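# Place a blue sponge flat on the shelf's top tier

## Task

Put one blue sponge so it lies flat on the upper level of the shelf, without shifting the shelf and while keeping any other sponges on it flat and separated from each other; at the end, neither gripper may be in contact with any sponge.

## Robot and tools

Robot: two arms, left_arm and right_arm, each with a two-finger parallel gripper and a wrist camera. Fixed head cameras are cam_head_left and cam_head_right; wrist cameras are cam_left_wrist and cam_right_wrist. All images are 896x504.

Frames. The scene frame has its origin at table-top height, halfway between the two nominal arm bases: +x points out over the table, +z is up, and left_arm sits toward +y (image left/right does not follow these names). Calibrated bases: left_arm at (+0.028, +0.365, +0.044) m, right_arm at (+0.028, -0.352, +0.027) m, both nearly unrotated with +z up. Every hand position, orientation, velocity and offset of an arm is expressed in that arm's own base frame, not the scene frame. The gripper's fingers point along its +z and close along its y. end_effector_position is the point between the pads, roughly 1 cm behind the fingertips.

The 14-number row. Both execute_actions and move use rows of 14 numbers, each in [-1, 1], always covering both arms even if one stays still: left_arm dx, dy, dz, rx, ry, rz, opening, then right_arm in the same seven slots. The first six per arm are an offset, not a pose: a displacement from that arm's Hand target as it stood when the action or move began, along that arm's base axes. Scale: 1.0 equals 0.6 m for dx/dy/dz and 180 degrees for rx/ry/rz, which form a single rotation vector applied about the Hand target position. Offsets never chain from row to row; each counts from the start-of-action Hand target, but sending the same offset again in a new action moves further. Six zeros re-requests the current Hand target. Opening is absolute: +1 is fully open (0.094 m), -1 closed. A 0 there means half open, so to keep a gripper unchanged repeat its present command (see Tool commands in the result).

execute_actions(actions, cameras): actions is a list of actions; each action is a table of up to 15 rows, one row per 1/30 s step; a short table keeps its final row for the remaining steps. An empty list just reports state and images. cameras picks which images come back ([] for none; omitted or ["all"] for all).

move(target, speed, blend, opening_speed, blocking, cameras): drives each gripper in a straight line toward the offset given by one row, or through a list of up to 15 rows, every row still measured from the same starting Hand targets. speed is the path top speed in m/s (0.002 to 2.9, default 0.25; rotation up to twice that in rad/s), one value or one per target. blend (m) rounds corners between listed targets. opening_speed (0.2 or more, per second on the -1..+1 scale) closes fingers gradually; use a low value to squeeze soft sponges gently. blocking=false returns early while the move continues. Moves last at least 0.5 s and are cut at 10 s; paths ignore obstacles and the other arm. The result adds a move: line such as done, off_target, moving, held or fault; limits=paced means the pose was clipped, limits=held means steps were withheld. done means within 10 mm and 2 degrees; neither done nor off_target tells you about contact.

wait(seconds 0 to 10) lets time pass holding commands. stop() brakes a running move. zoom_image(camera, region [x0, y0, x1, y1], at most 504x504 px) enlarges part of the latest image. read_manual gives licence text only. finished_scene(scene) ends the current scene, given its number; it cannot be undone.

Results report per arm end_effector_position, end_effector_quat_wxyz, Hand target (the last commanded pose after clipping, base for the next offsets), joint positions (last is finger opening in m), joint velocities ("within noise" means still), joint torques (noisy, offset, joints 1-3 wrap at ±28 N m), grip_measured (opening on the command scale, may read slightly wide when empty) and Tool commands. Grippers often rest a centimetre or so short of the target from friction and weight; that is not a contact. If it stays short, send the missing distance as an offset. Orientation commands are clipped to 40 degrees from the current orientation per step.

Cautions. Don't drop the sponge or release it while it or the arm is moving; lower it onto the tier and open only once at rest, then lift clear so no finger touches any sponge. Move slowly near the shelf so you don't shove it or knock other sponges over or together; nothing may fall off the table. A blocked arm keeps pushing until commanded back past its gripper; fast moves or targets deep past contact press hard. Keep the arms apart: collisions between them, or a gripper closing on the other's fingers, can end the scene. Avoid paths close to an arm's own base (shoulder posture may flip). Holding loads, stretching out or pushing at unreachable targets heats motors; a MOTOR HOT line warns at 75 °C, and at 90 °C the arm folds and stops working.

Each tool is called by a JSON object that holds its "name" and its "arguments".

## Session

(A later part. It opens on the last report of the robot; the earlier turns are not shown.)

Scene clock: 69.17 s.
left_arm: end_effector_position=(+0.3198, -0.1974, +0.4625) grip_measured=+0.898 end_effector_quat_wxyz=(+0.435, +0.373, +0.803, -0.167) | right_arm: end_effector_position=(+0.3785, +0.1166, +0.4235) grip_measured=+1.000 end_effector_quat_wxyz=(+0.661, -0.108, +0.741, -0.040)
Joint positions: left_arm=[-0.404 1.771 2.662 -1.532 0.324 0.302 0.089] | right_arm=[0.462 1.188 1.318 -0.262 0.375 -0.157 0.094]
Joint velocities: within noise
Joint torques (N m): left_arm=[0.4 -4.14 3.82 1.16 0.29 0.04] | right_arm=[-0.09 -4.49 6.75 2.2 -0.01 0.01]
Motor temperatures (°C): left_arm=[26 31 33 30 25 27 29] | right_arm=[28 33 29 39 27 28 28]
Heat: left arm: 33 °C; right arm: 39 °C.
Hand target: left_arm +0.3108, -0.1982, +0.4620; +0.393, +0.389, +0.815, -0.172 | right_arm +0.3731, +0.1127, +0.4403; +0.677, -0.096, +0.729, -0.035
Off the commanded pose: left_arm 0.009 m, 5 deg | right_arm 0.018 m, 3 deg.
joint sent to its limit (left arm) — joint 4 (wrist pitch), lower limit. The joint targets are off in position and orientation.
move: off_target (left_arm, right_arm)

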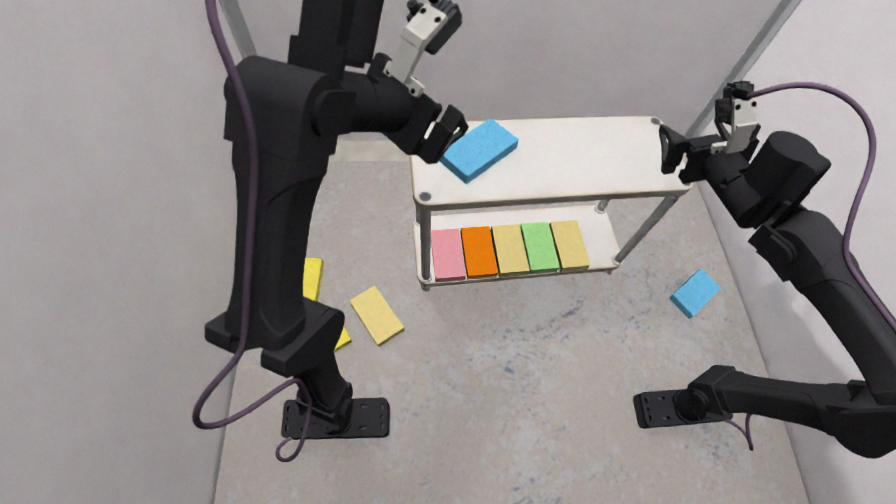

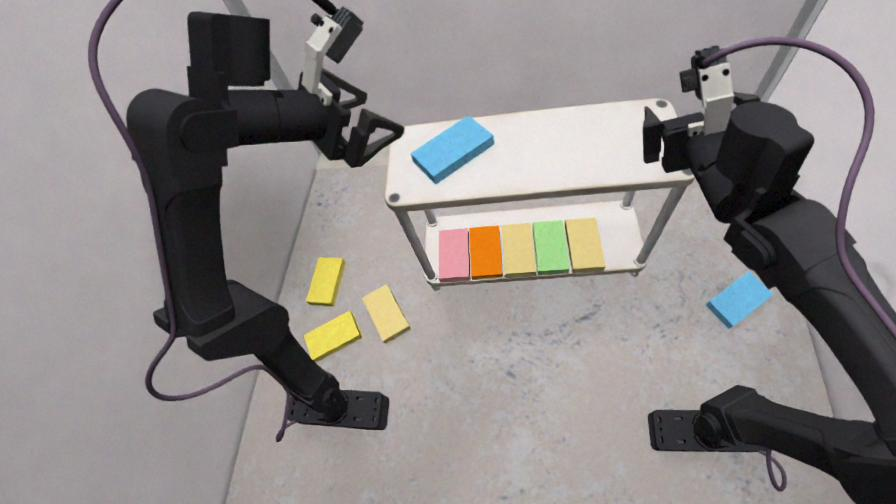

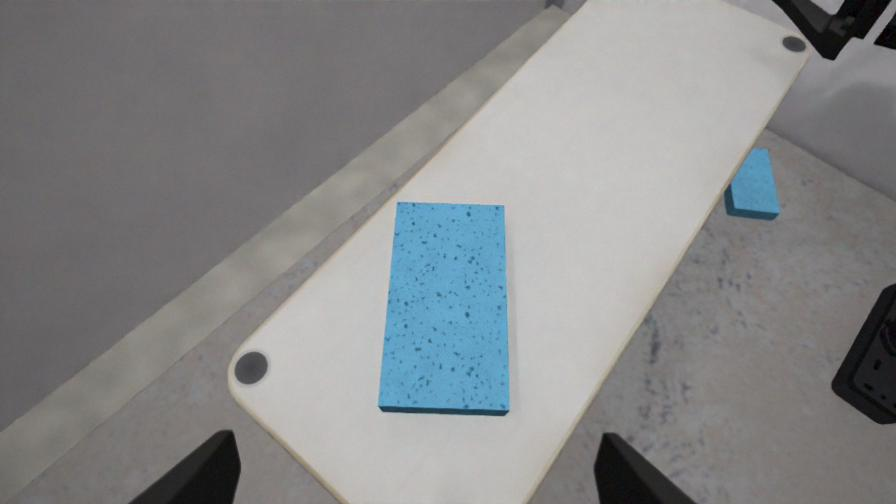

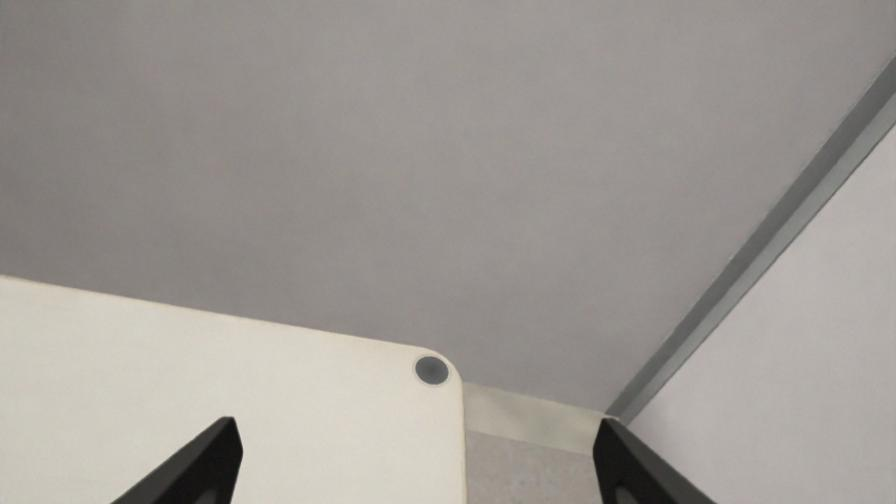

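{"name": "move", "arguments": {"target": [[-0.03, 0.12, 0.0, 0, 0, 0, 0.9, 0, 0, 0, 0, 0, 0, 1.0]], "speed": 0.25}}

{"name": "zoom_image", "arguments": {"camera": "cam_head_left", "region": [390, 90, 730, 300]}}

{"name": "zoom_image", "arguments": {"camera": "cam_head_right", "region": [360, 80, 800, 340]}}

Scene clock: 72.70 s.
left_arm: end_effector_position=(+0.3058, -0.1235, +0.4621) grip_measured=+0.898 end_effector_quat_wxyz=(+0.448, +0.368, +0.800, -0.154) | right_arm: end_effector_position=(+0.3785, +0.1166, +0.4235) grip_measured=+1.000 end_effector_quat_wxyz=(+0.661, -0.108, +0.741, -0.040)
Joint positions: left_arm=[-0.11 1.596 2.438 -1.535 0.531 0.498 0.089] | right_arm=[0.462 1.188 1.318 -0.262 0.375 -0.157 0.094]
Joint velocities: within noise
Joint torques (N m): left_arm=[0.46 -4.03 2.36 1.13 0.44 0.03] | right_arm=[-0.09 -4.51 6.75 2.2 -0.01 0.02]
Motor temperatures (°C): left_arm=[26 31 33 30 25 27 29] | right_arm=[28 33 29 39 27 28 28]
Heat: left arm: 33 °C; right arm: 39 °C.
Hand target: left_arm +0.2928, -0.1262, +0.4620; +0.393, +0.389, +0.815, -0.172 | right_arm +0.3731, +0.1127, +0.4403; +0.677, -0.096, +0.729, -0.035
Off the commanded pose: left_arm 0.013 m, 7 deg | right_arm 0.018 m, 3 deg.
joint sent to its limit (left arm) — joint 4 (wrist pitch), lower limit. The joint targets are off in position and orientation.
move: off_target (left_arm, right_arm)

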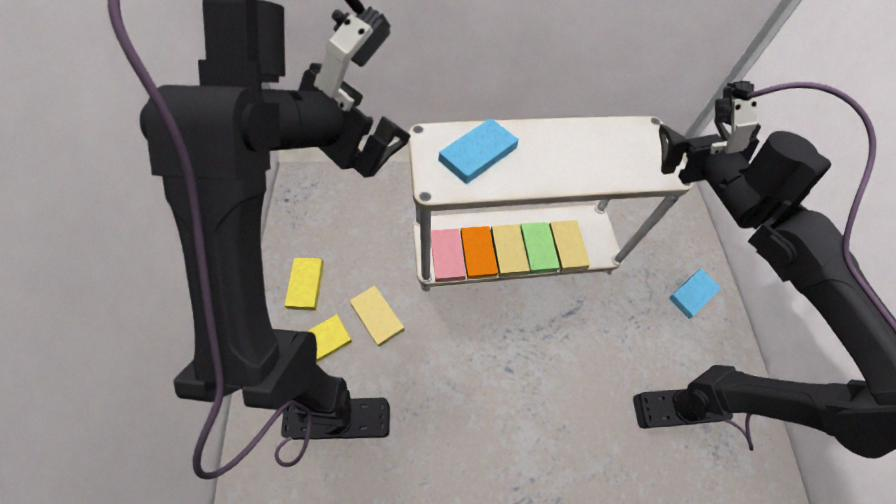

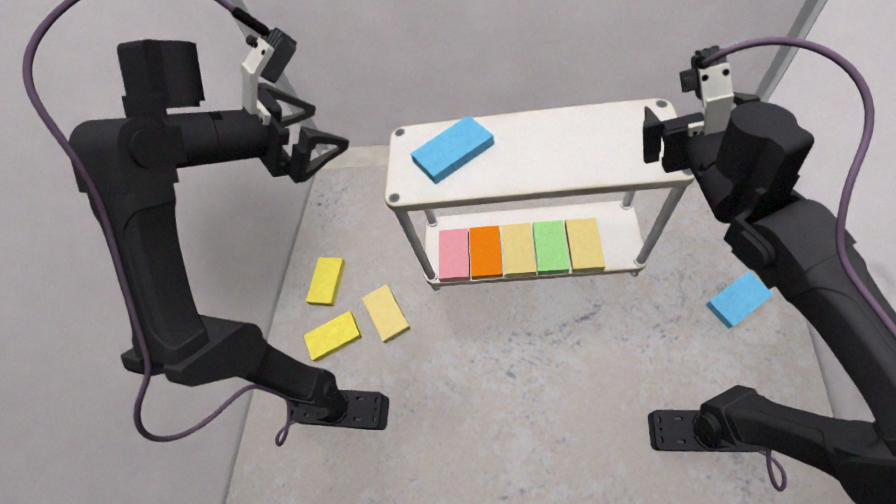

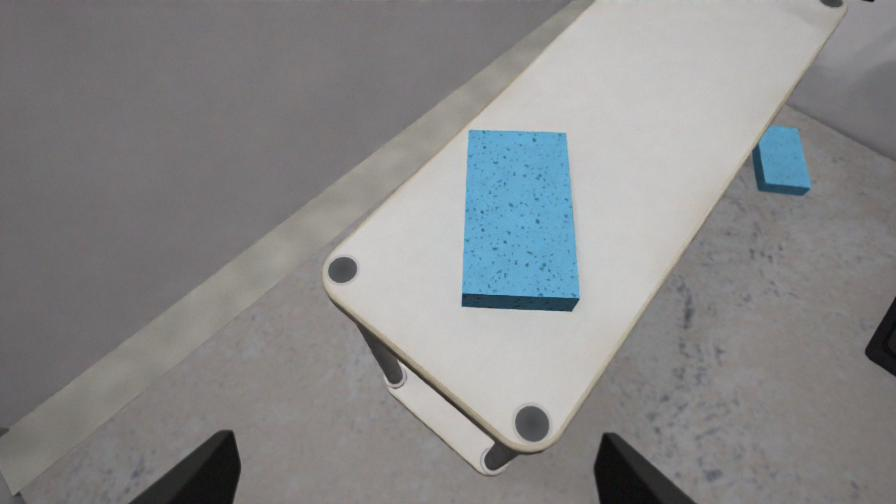

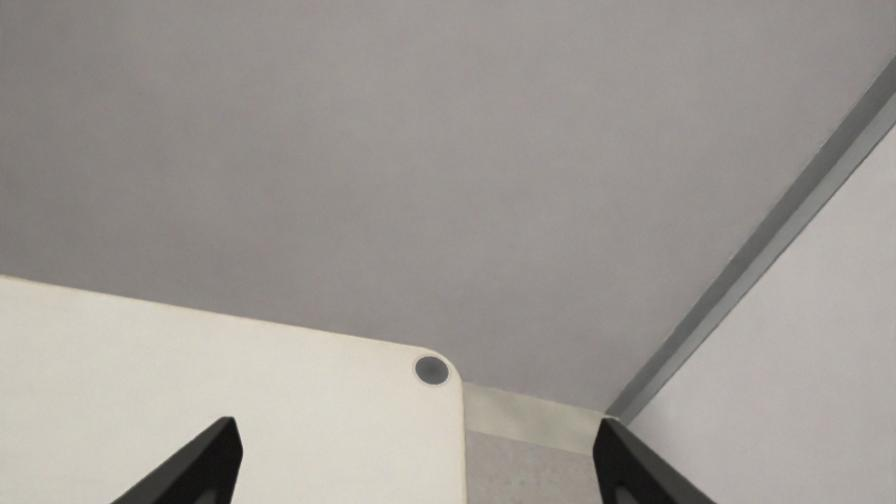

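Scaled by 1.482 from the camera's 896x504 image, which has a finer 1280x720 frame.

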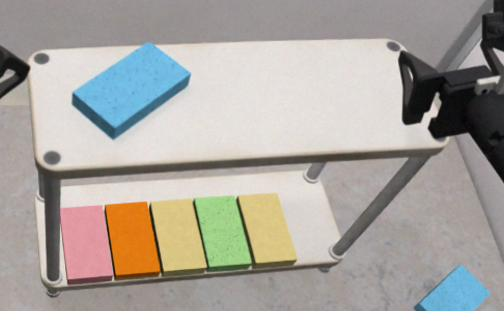

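Scaled by 1.145 from the camera's 896x504 image, which has a finer 1280x720 frame.

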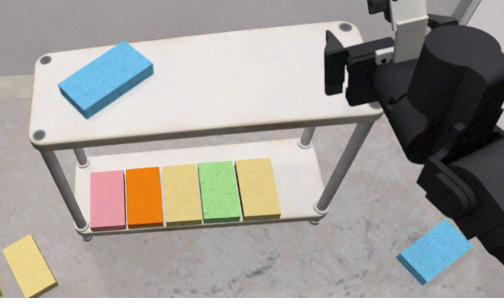

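{"name": "move", "arguments": {"target": [[0, 0, 0, 0, 0, 0, 0.9, -0.0718, -0.2878, -0.0338, 0.0713, 0.0966, -0.1579, 1.0], [0, 0, 0, 0, 0, 0, 0.9, -0.2157, -0.3112, -0.5505, 0.1426, 0.1933, -0.3158, 1.0]], "speed": 0.4, "blend": 0.05}}

Scene clock: 79.17 s.
left_arm: end_effector_position=(+0.3058, -0.1235, +0.4621) grip_measured=+0.898 end_effector_quat_wxyz=(+0.448, +0.368, +0.800, -0.154) | right_arm: end_effector_position=(+0.2373, -0.0720, +0.1048) grip_measured=+1.000 end_effector_quat_wxyz=(+0.321, +0.387, +0.849, -0.160)
Joint positions: left_arm=[-0.11 1.596 2.438 -1.535 0.531 0.498 0.089] | right_arm=[0.121 1.035 0.616 -0.706 0.604 0.836 0.094]
Joint velocities: within noise
Joint torques (N m): left_arm=[0.46 -4.1 2.35 1.13 0.43 0.04] | right_arm=[0.4 -2.07 4.48 1.6 0.58 0.09]
Motor temperatures (°C): left_arm=[26 30 32 29 25 27 28] | right_arm=[28 33 29 39 27 28 28]
Heat: left arm: 32 °C; right arm: 39 °C.
Hand target: left_arm +0.2928, -0.1262, +0.4620; +0.393, +0.389, +0.815, -0.172 | right_arm +0.2437, -0.0740, +0.1100; +0.346, +0.393, +0.836, -0.163
Off the commanded pose: left_arm 0.013 m, 7 deg | right_arm 0.008 m, 3 deg.
joint sent to its limit (left arm) — joint 4 (wrist pitch), lower limit. The joint targets are off in position and orientation.
move: off_target (left_arm, right_arm)

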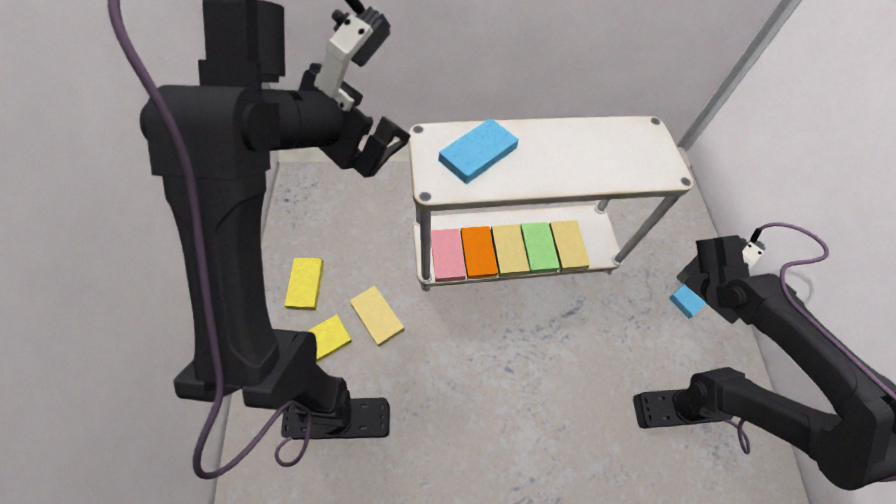

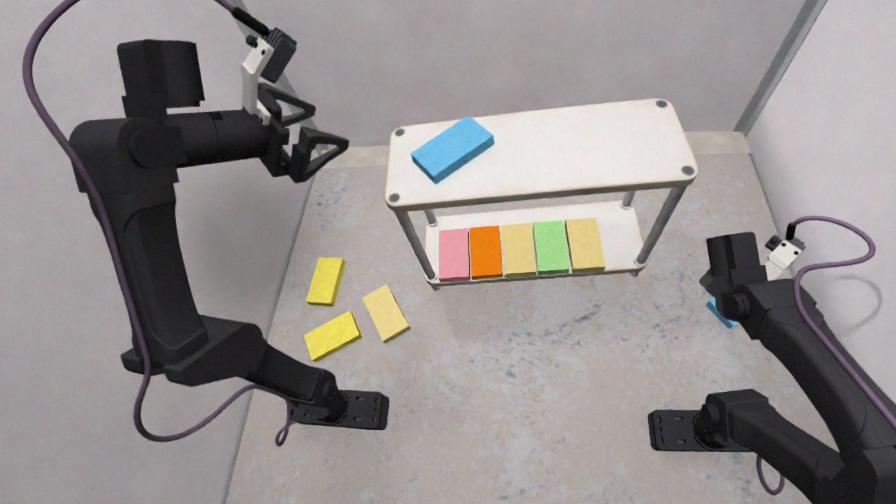

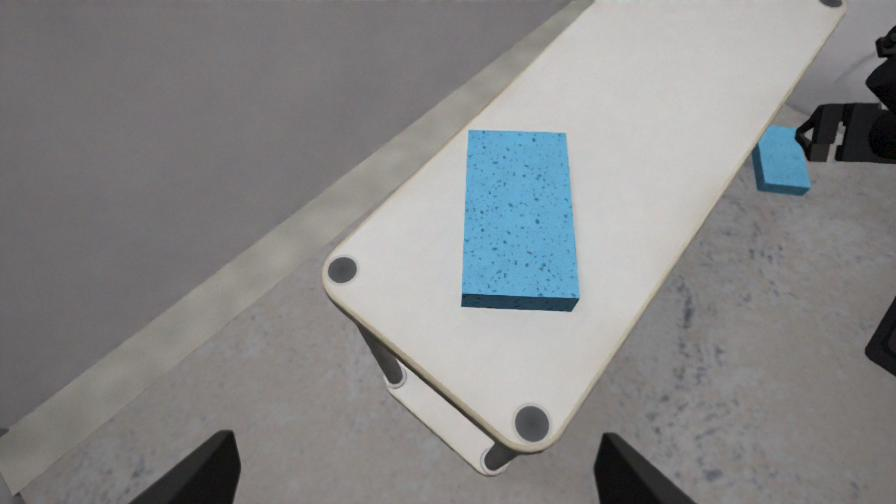

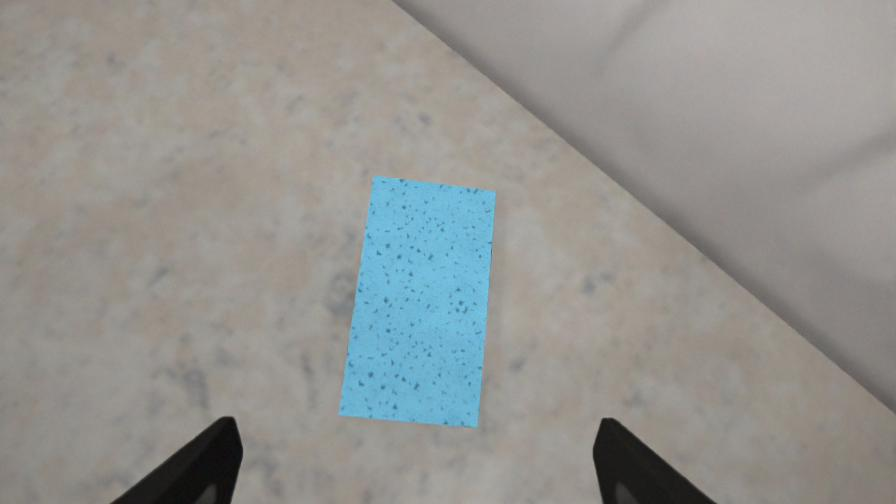

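{"name": "move", "arguments": {"target": [[0, 0, 0, 0, 0, 0, 0.9, 0.0643, -0.0785, -0.1275, 0, 0, -0.0161, 1.0], [0, 0, 0, 0, 0, 0, 0.9, 0.0643, -0.0785, -0.1908, 0, 0, -0.0161, 1.0]], "speed": [0.2, 0.06], "blend": [0.01, 0]}}

Scene clock: 83.27 s.
left_arm: end_effector_position=(+0.3058, -0.1235, +0.4621) grip_measured=+0.898 end_effector_quat_wxyz=(+0.448, +0.368, +0.800, -0.154) | right_arm: end_effector_position=(+0.2777, -0.1187, -0.0076) grip_measured=+1.000 end_effector_quat_wxyz=(+0.325, +0.410, +0.834, -0.176)
Joint positions: left_arm=[-0.11 1.596 2.438 -1.535 0.531 0.498 0.089] | right_arm=[-0.096 1.564 0.404 0.143 0.545 0.659 0.094]
Joint velocities: within noise
Joint torques (N m): left_arm=[0.46 -4.04 2.36 1.11 0.44 0.03] | right_arm=[-0.5 -4.31 2.84 1.83 0.18 -0.07]
Motor temperatures (°C): left_arm=[26 30 32 29 25 27 28] | right_arm=[28 33 29 38 27 28 28]
Heat: left arm: 32 °C; right arm: 38 °C.
Hand target: left_arm +0.2928, -0.1262, +0.4620; +0.393, +0.389, +0.815, -0.172 | right_arm +0.2823, -0.1211, -0.0044; +0.342, +0.414, +0.826, -0.171
Off the commanded pose: left_arm 0.013 m, 7 deg | right_arm 0.006 m, 2 deg.
joint sent to its limit (left arm) — joint 4 (wrist pitch), lower limit. The joint targets are off in position and orientation.
move: off_target (left_arm)

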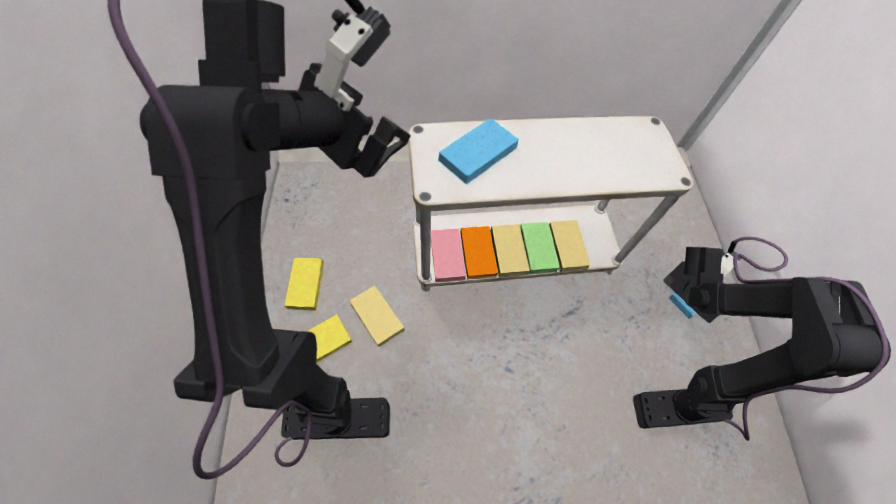

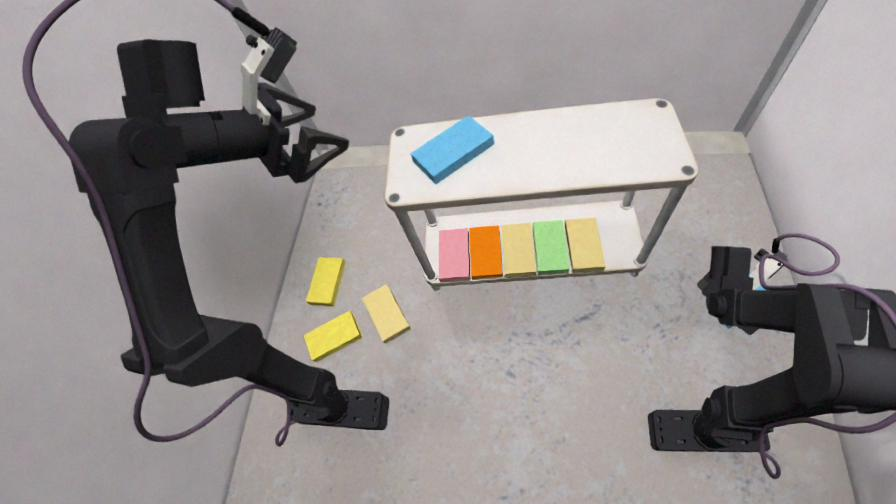

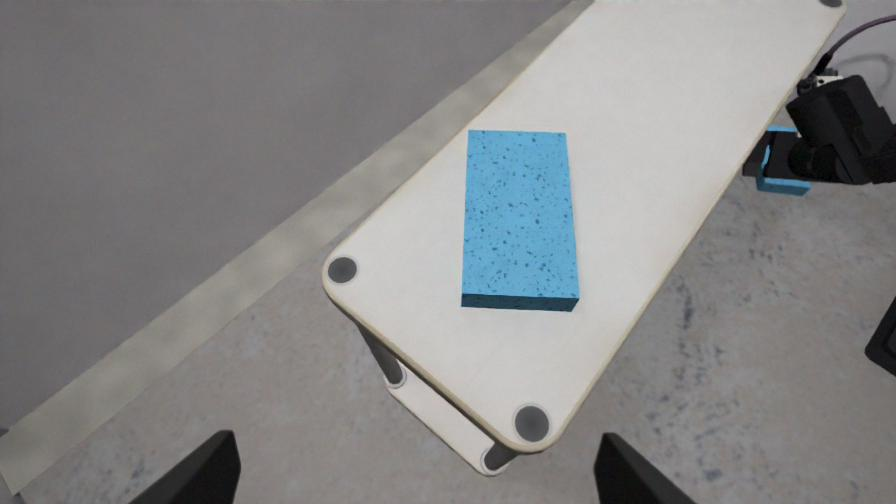

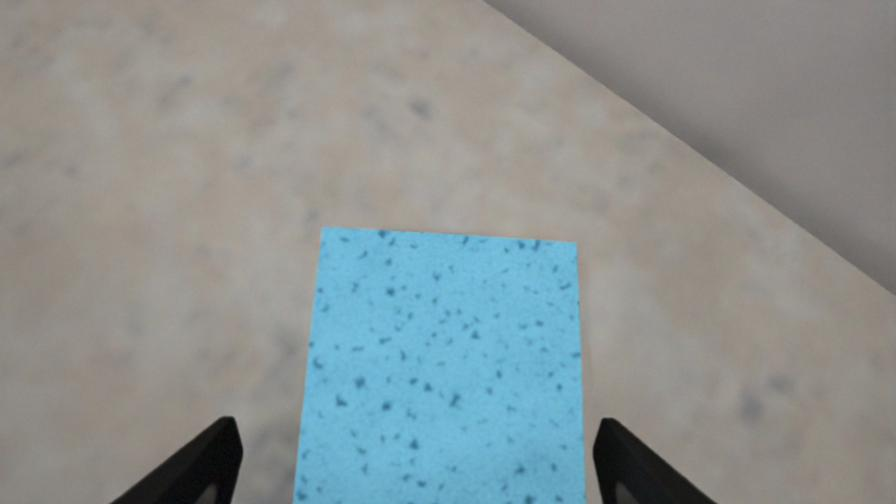

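{"name": "move", "arguments": {"target": [[0, 0, 0, 0, 0, 0, 0.9, -0.005, -0.0043, -0.0058, 0, 0, 0, 1.0], [0, 0, 0, 0, 0, 0, 0.9, -0.005, -0.0043, -0.0058, 0, 0, 0, 0.34]], "speed": [0.03, 0.1], "opening_speed": 0.5, "cameras": ["cam_right_wrist", "cam_head_left"]}}

Scene clock: 86.90 s.
left_arm: end_effector_position=(+0.3058, -0.1235, +0.4621) grip_measured=+0.898 end_effector_quat_wxyz=(+0.448, +0.368, +0.800, -0.154) | right_arm: end_effector_position=(+0.2766, -0.1197, -0.0102) grip_measured=+0.366 end_effector_quat_wxyz=(+0.328, +0.407, +0.834, -0.174)
Joint positions: left_arm=[-0.11 1.596 2.438 -1.535 0.531 0.498 0.089] | right_arm=[-0.104 1.57 0.385 0.181 0.538 0.644 0.064]
Joint velocities: within noise
Joint torques (N m): left_arm=[0.4 -4.03 2.33 1.13 0.43 0.02] | right_arm=[-0.64 -4.16 2.74 1.81 0.17 -0.06]
Motor temperatures (°C): left_arm=[26 30 32 29 25 27 28] | right_arm=[28 33 29 38 27 28 28]
Heat: left arm: 32 °C; right arm: 38 °C.
Hand target: left_arm +0.2928, -0.1262, +0.4620; +0.393, +0.389, +0.815, -0.172 | right_arm +0.2793, -0.1237, -0.0079; +0.342, +0.414, +0.826, -0.171
Off the commanded pose: left_arm 0.013 m, 7 deg | right_arm 0.005 m, 2 deg.
joint sent to its limit (left arm) — joint 4 (wrist pitch), lower limit. The joint targets are off in position and orientation.
move: off_target (left_arm)
Images, in order (width x height): cam_head_left 896x504, cam_right_wrist 896x504.

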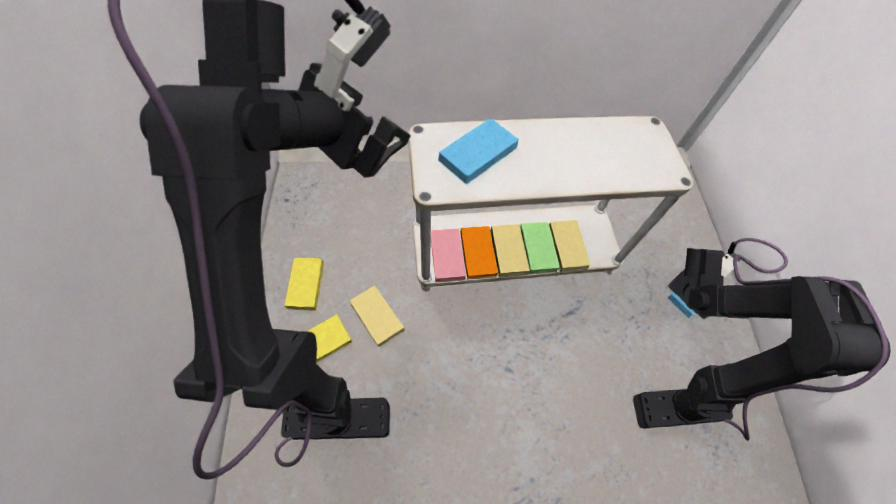

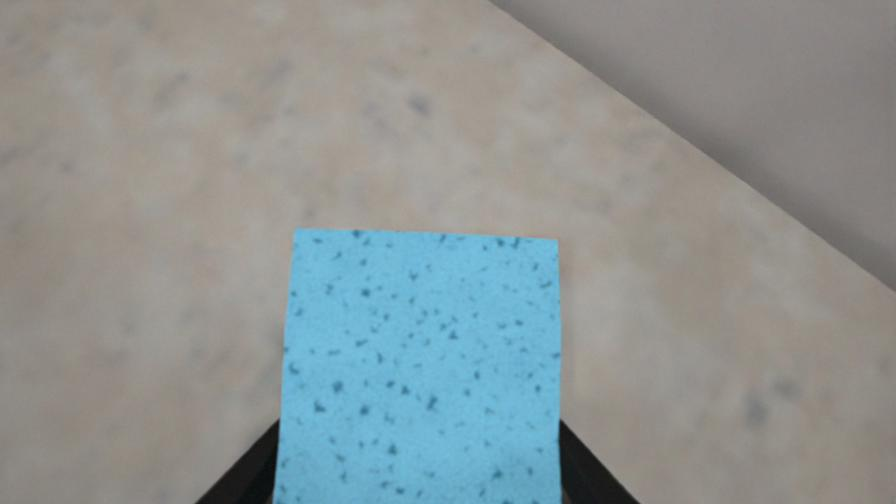

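{"name": "move", "arguments": {"target": [[0, 0, 0, 0, 0, 0, 0.9, 0, 0, 0.1833, 0, 0, 0, 0.34], [0, 0, 0, 0, 0, 0, 0.9, -0.0155, 0.2895, 0.6798, -0.0035, -0.0115, 0.22, 0.34], [0, 0, 0, 0, 0, 0, 0.9, 0.227, 0.4588, 0.6715, -0.0071, -0.0229, 0.4066, 0.34]], "speed": [0.3, 0.3, 0.2], "blend": [0.05, 0.05, 0]}}

Scene clock: 93.83 s.
left_arm: end_effector_position=(+0.3058, -0.1235, +0.4621) grip_measured=+0.898 end_effector_quat_wxyz=(+0.448, +0.368, +0.800, -0.154) | right_arm: end_effector_position=(+0.4072, +0.1532, +0.3732) grip_measured=+0.364 end_effector_quat_wxyz=(+0.372, -0.159, +0.912, +0.068)
Joint positions: left_arm=[-0.11 1.596 2.438 -1.535 0.531 0.498 0.089] | right_arm=[0.359 1.797 2.323 -1.321 0.004 0.012 0.064]
Joint velocities: within noise
Joint torques (N m): left_arm=[0.42 -4 2.35 1.12 0.44 0.03] | right_arm=[-0.62 -6.94 7.46 2.1 -0.13 -0.07]
Motor temperatures (°C): left_arm=[26 29 32 29 25 27 28] | right_arm=[28 33 29 38 27 28 29]
Heat: left arm: 32 °C; right arm: 38 °C.
Hand target: left_arm +0.2928, -0.1262, +0.4620; +0.393, +0.389, +0.815, -0.172 | right_arm +0.4155, +0.1516, +0.3950; +0.408, -0.158, +0.896, +0.071
Off the commanded pose: left_arm 0.013 m, 7 deg | right_arm 0.023 m, 5 deg.
joint sent to its limit (left arm) — joint 4 (wrist pitch), lower limit. The joint targets are off in position and orientation.
move: off_target (left_arm, right_arm)

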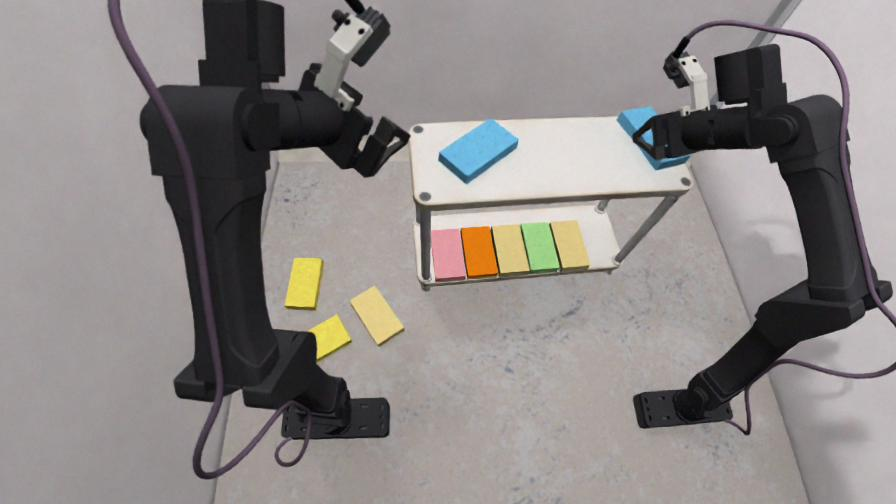

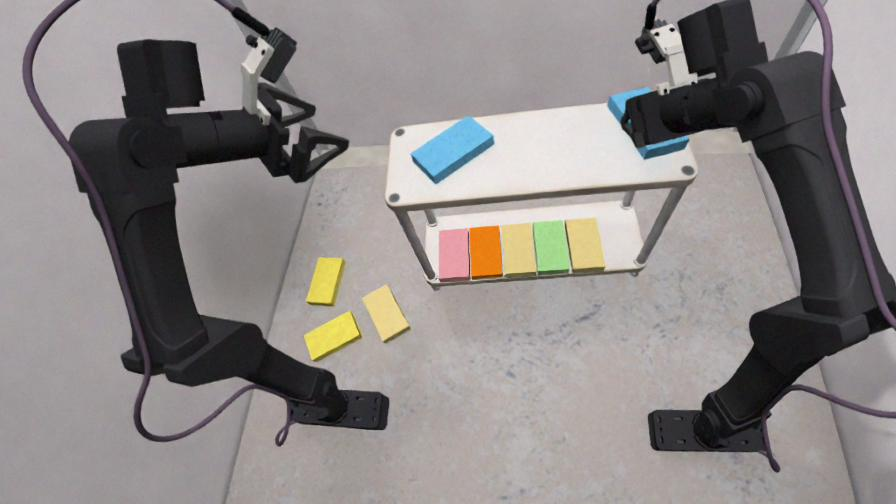

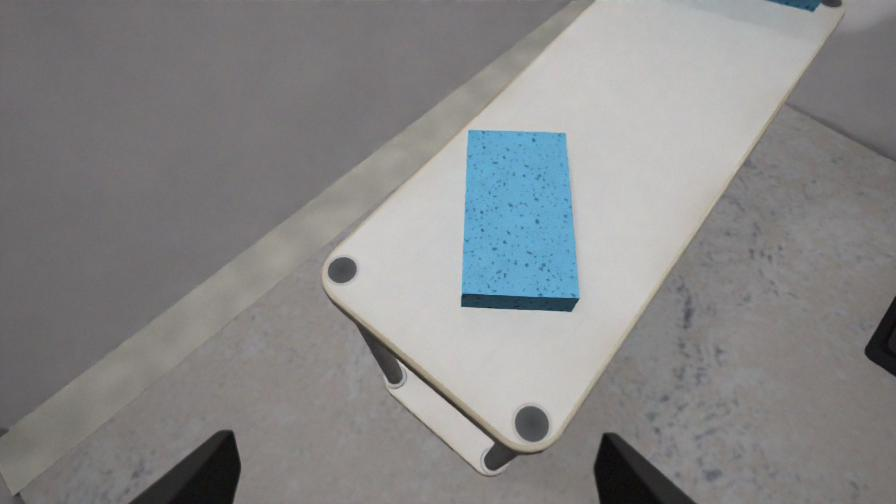

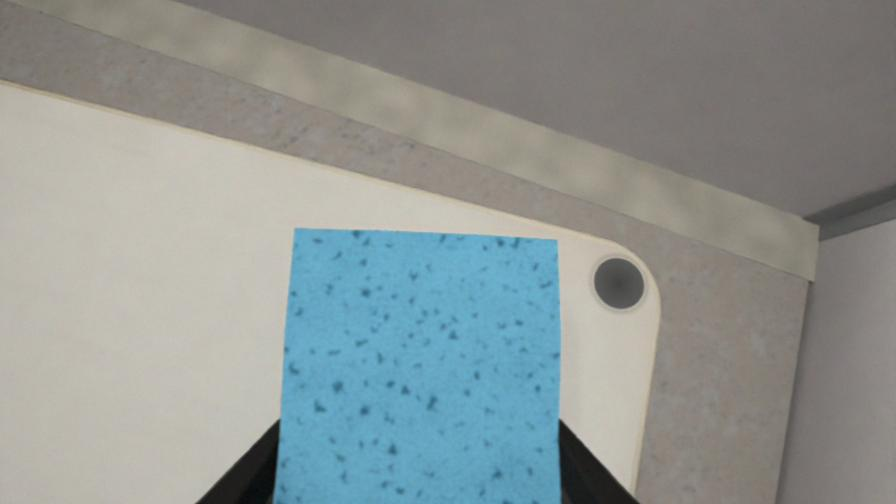

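{"name": "move", "arguments": {"target": [[0, 0, 0, 0, 0, 0, 0.9, 0, 0, -0.03, -0.0102, 0.0011, 0, 0.34], [0, 0, 0, 0, 0, 0, 0.9, 0, 0, -0.042, -0.0102, 0.0011, 0, 0.34]], "speed": [0.06, 0.025], "cameras": ["cam_right_wrist", "cam_head_left"]}}

Scene clock: 96.33 s.
left_arm: end_effector_position=(+0.3058, -0.1235, +0.4621) grip_measured=+0.898 end_effector_quat_wxyz=(+0.448, +0.368, +0.800, -0.154) | right_arm: end_effector_position=(+0.4131, +0.1538, +0.3496) grip_measured=+0.364 end_effector_quat_wxyz=(+0.366, -0.170, +0.913, +0.056)
Joint positions: left_arm=[-0.11 1.596 2.438 -1.535 0.531 0.498 0.089] | right_arm=[0.361 1.756 2.162 -1.218 0.016 -0.014 0.064]
Joint velocities: within noise
Joint torques (N m): left_arm=[0.47 -4.07 2.32 1.11 0.43 0.03] | right_arm=[0.31 -9.52 3.62 2.29 0.03 -0.06]
Motor temperatures (°C): left_arm=[26 29 32 29 25 27 28] | right_arm=[28 34 29 38 27 28 29]
Heat: left arm: 32 °C; right arm: 38 °C.
Hand target: left_arm +0.2928, -0.1262, +0.4620; +0.393, +0.389, +0.815, -0.172 | right_arm +0.4155, +0.1516, +0.3698; +0.404, -0.164, +0.898, +0.057
Off the commanded pose: left_arm 0.013 m, 7 deg | right_arm 0.020 m, 5 deg.
joint sent to its limit (left arm) — joint 4 (wrist pitch), lower limit. The joint targets are off in position and orientation.
move: off_target (left_arm, right_arm)
Images, in order (width x height): cam_head_left 896x504, cam_right_wrist 896x504.

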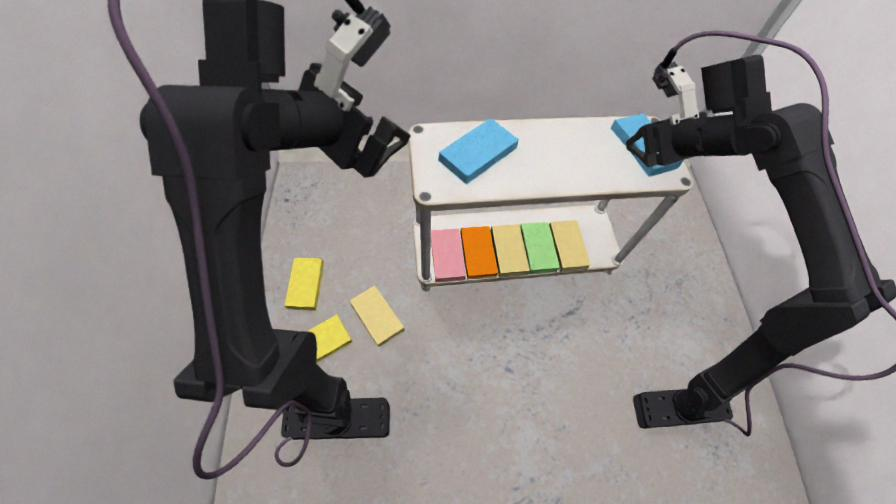

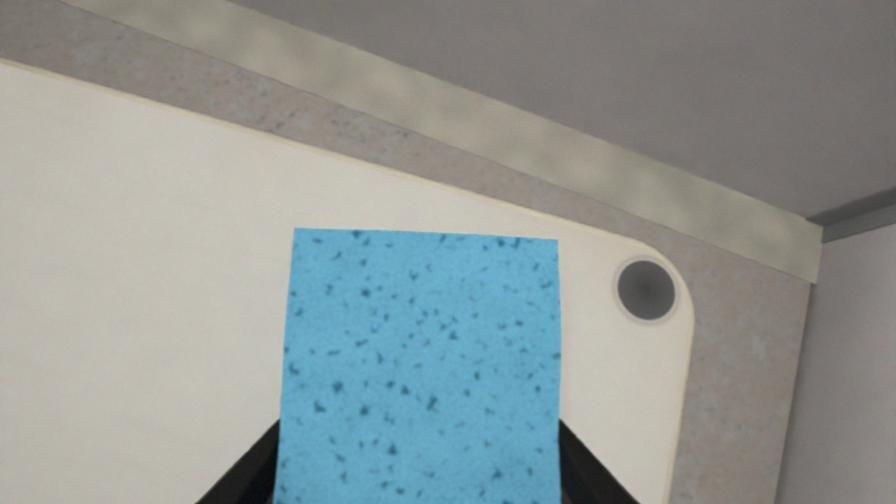

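{"name": "move", "arguments": {"target": [[0, 0, 0, 0, 0, 0, 0.9, 0, 0, -0.0133, 0, 0, 0, 0.34]], "speed": 0.02, "cameras": ["cam_right_wrist"]}}

Scene clock: 97.50 s.
left_arm: end_effector_position=(+0.3058, -0.1235, +0.4621) grip_measured=+0.898 end_effector_quat_wxyz=(+0.448, +0.368, +0.800, -0.154) | right_arm: end_effector_position=(+0.4132, +0.1539, +0.3494) grip_measured=+0.364 end_effector_quat_wxyz=(+0.378, -0.170, +0.908, +0.058)
Joint positions: left_arm=[-0.11 1.596 2.438 -1.535 0.531 0.498 0.089] | right_arm=[0.361 1.721 2.096 -1.161 0.016 -0.016 0.064]
Joint velocities: within noise
Joint torques (N m): left_arm=[0.4 -4.04 2.39 1.12 0.44 0.04] | right_arm=[0.32 -8.69 3.41 2.2 0.02 -0.05]
Motor temperatures (°C): left_arm=[26 29 32 29 25 27 28] | right_arm=[28 34 29 38 27 28 29]
Heat: left arm: 32 °C; right arm: 38 °C.
Hand target: left_arm +0.2928, -0.1262, +0.4620; +0.393, +0.389, +0.815, -0.172 | right_arm +0.4155, +0.1516, +0.3618; +0.404, -0.164, +0.898, +0.057
Off the commanded pose: left_arm 0.013 m, 7 deg | right_arm 0.013 m, 3 deg.
joint sent to its limit (left arm) — joint 4 (wrist pitch), lower limit. The joint targets are off in position and orientation.
move: off_target (left_arm, right_arm)
Images, in order (width x height): cam_right_wrist 896x504.

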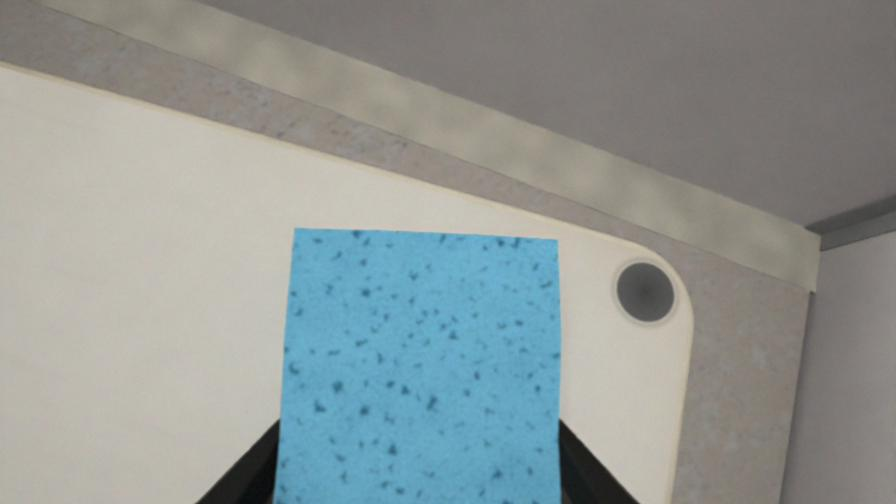

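{"name": "move", "arguments": {"target": [[0, 0, 0, 0, 0, 0, 0.9, 0, 0, 0.01, 0, 0, 0, 0.34], [0, 0, 0, 0, 0, 0, 0.9, 0, 0, 0.01, 0, 0, 0, 0.85], [0, 0, 0, 0, 0, 0, 0.9, -0.109, -0.04, 0.13, 0, 0, 0, 0.85]], "speed": [0.03, 0.03, 0.2], "opening_speed": 0.6}}

Scene clock: 102.07 s.
left_arm: end_effector_position=(+0.3058, -0.1235, +0.4621) grip_measured=+0.898 end_effector_quat_wxyz=(+0.448, +0.368, +0.800, -0.154) | right_arm: end_effector_position=(+0.3589, +0.1334, +0.4387) grip_measured=+0.847 end_effector_quat_wxyz=(+0.419, -0.166, +0.890, +0.066)
Joint positions: left_arm=[-0.11 1.596 2.438 -1.535 0.531 0.498 0.089] | right_arm=[0.361 1.756 2.574 -1.514 0.016 -0.016 0.087]
Joint velocities: within noise
Joint torques (N m): left_arm=[0.43 -4.01 2.37 1.12 0.44 0.02] | right_arm=[0.31 -5.93 4.67 1.34 0.02 -0.05]
Motor temperatures (°C): left_arm=[26 29 32 29 25 27 28] | right_arm=[28 35 29 38 27 28 29]
Heat: left arm: 32 °C; right arm: 38 °C.
Hand target: left_arm +0.2928, -0.1262, +0.4620; +0.393, +0.389, +0.815, -0.172 | right_arm +0.3501, +0.1276, +0.4398; +0.404, -0.164, +0.898, +0.057
Off the commanded pose: left_arm 0.013 m, 7 deg | right_arm 0.011 m, 2 deg.
joint sent to its limit (left arm) — joint 4 (wrist pitch), lower limit. The joint targets are off in position and orientation.
joint sent to its limit (right arm) — joint 4 (wrist pitch), lower limit. The joint targets are off in position, not in orientation.
move: off_target (left_arm, right_arm); target 2's new opening was sent with right_arm's hand 0.019 m and 3 deg from that target

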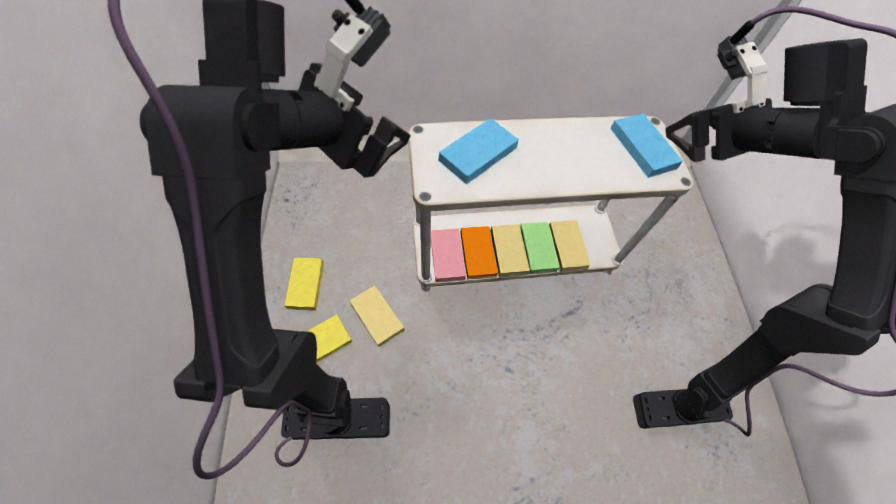

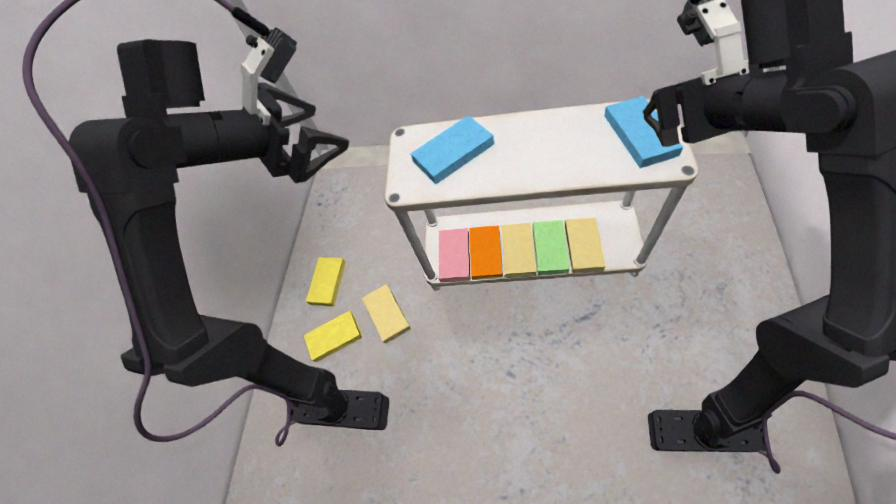

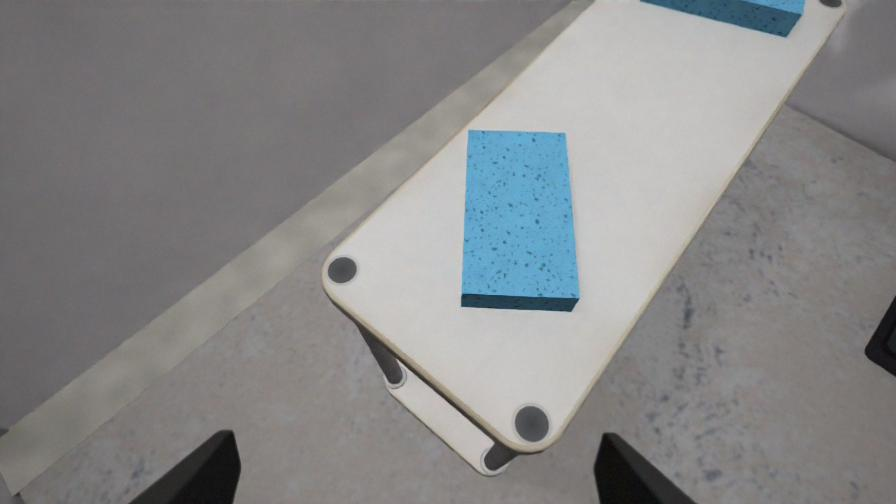

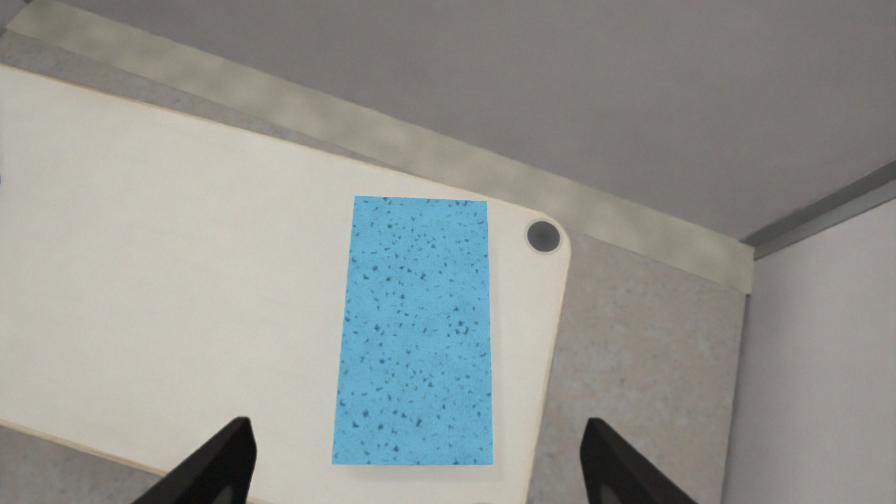

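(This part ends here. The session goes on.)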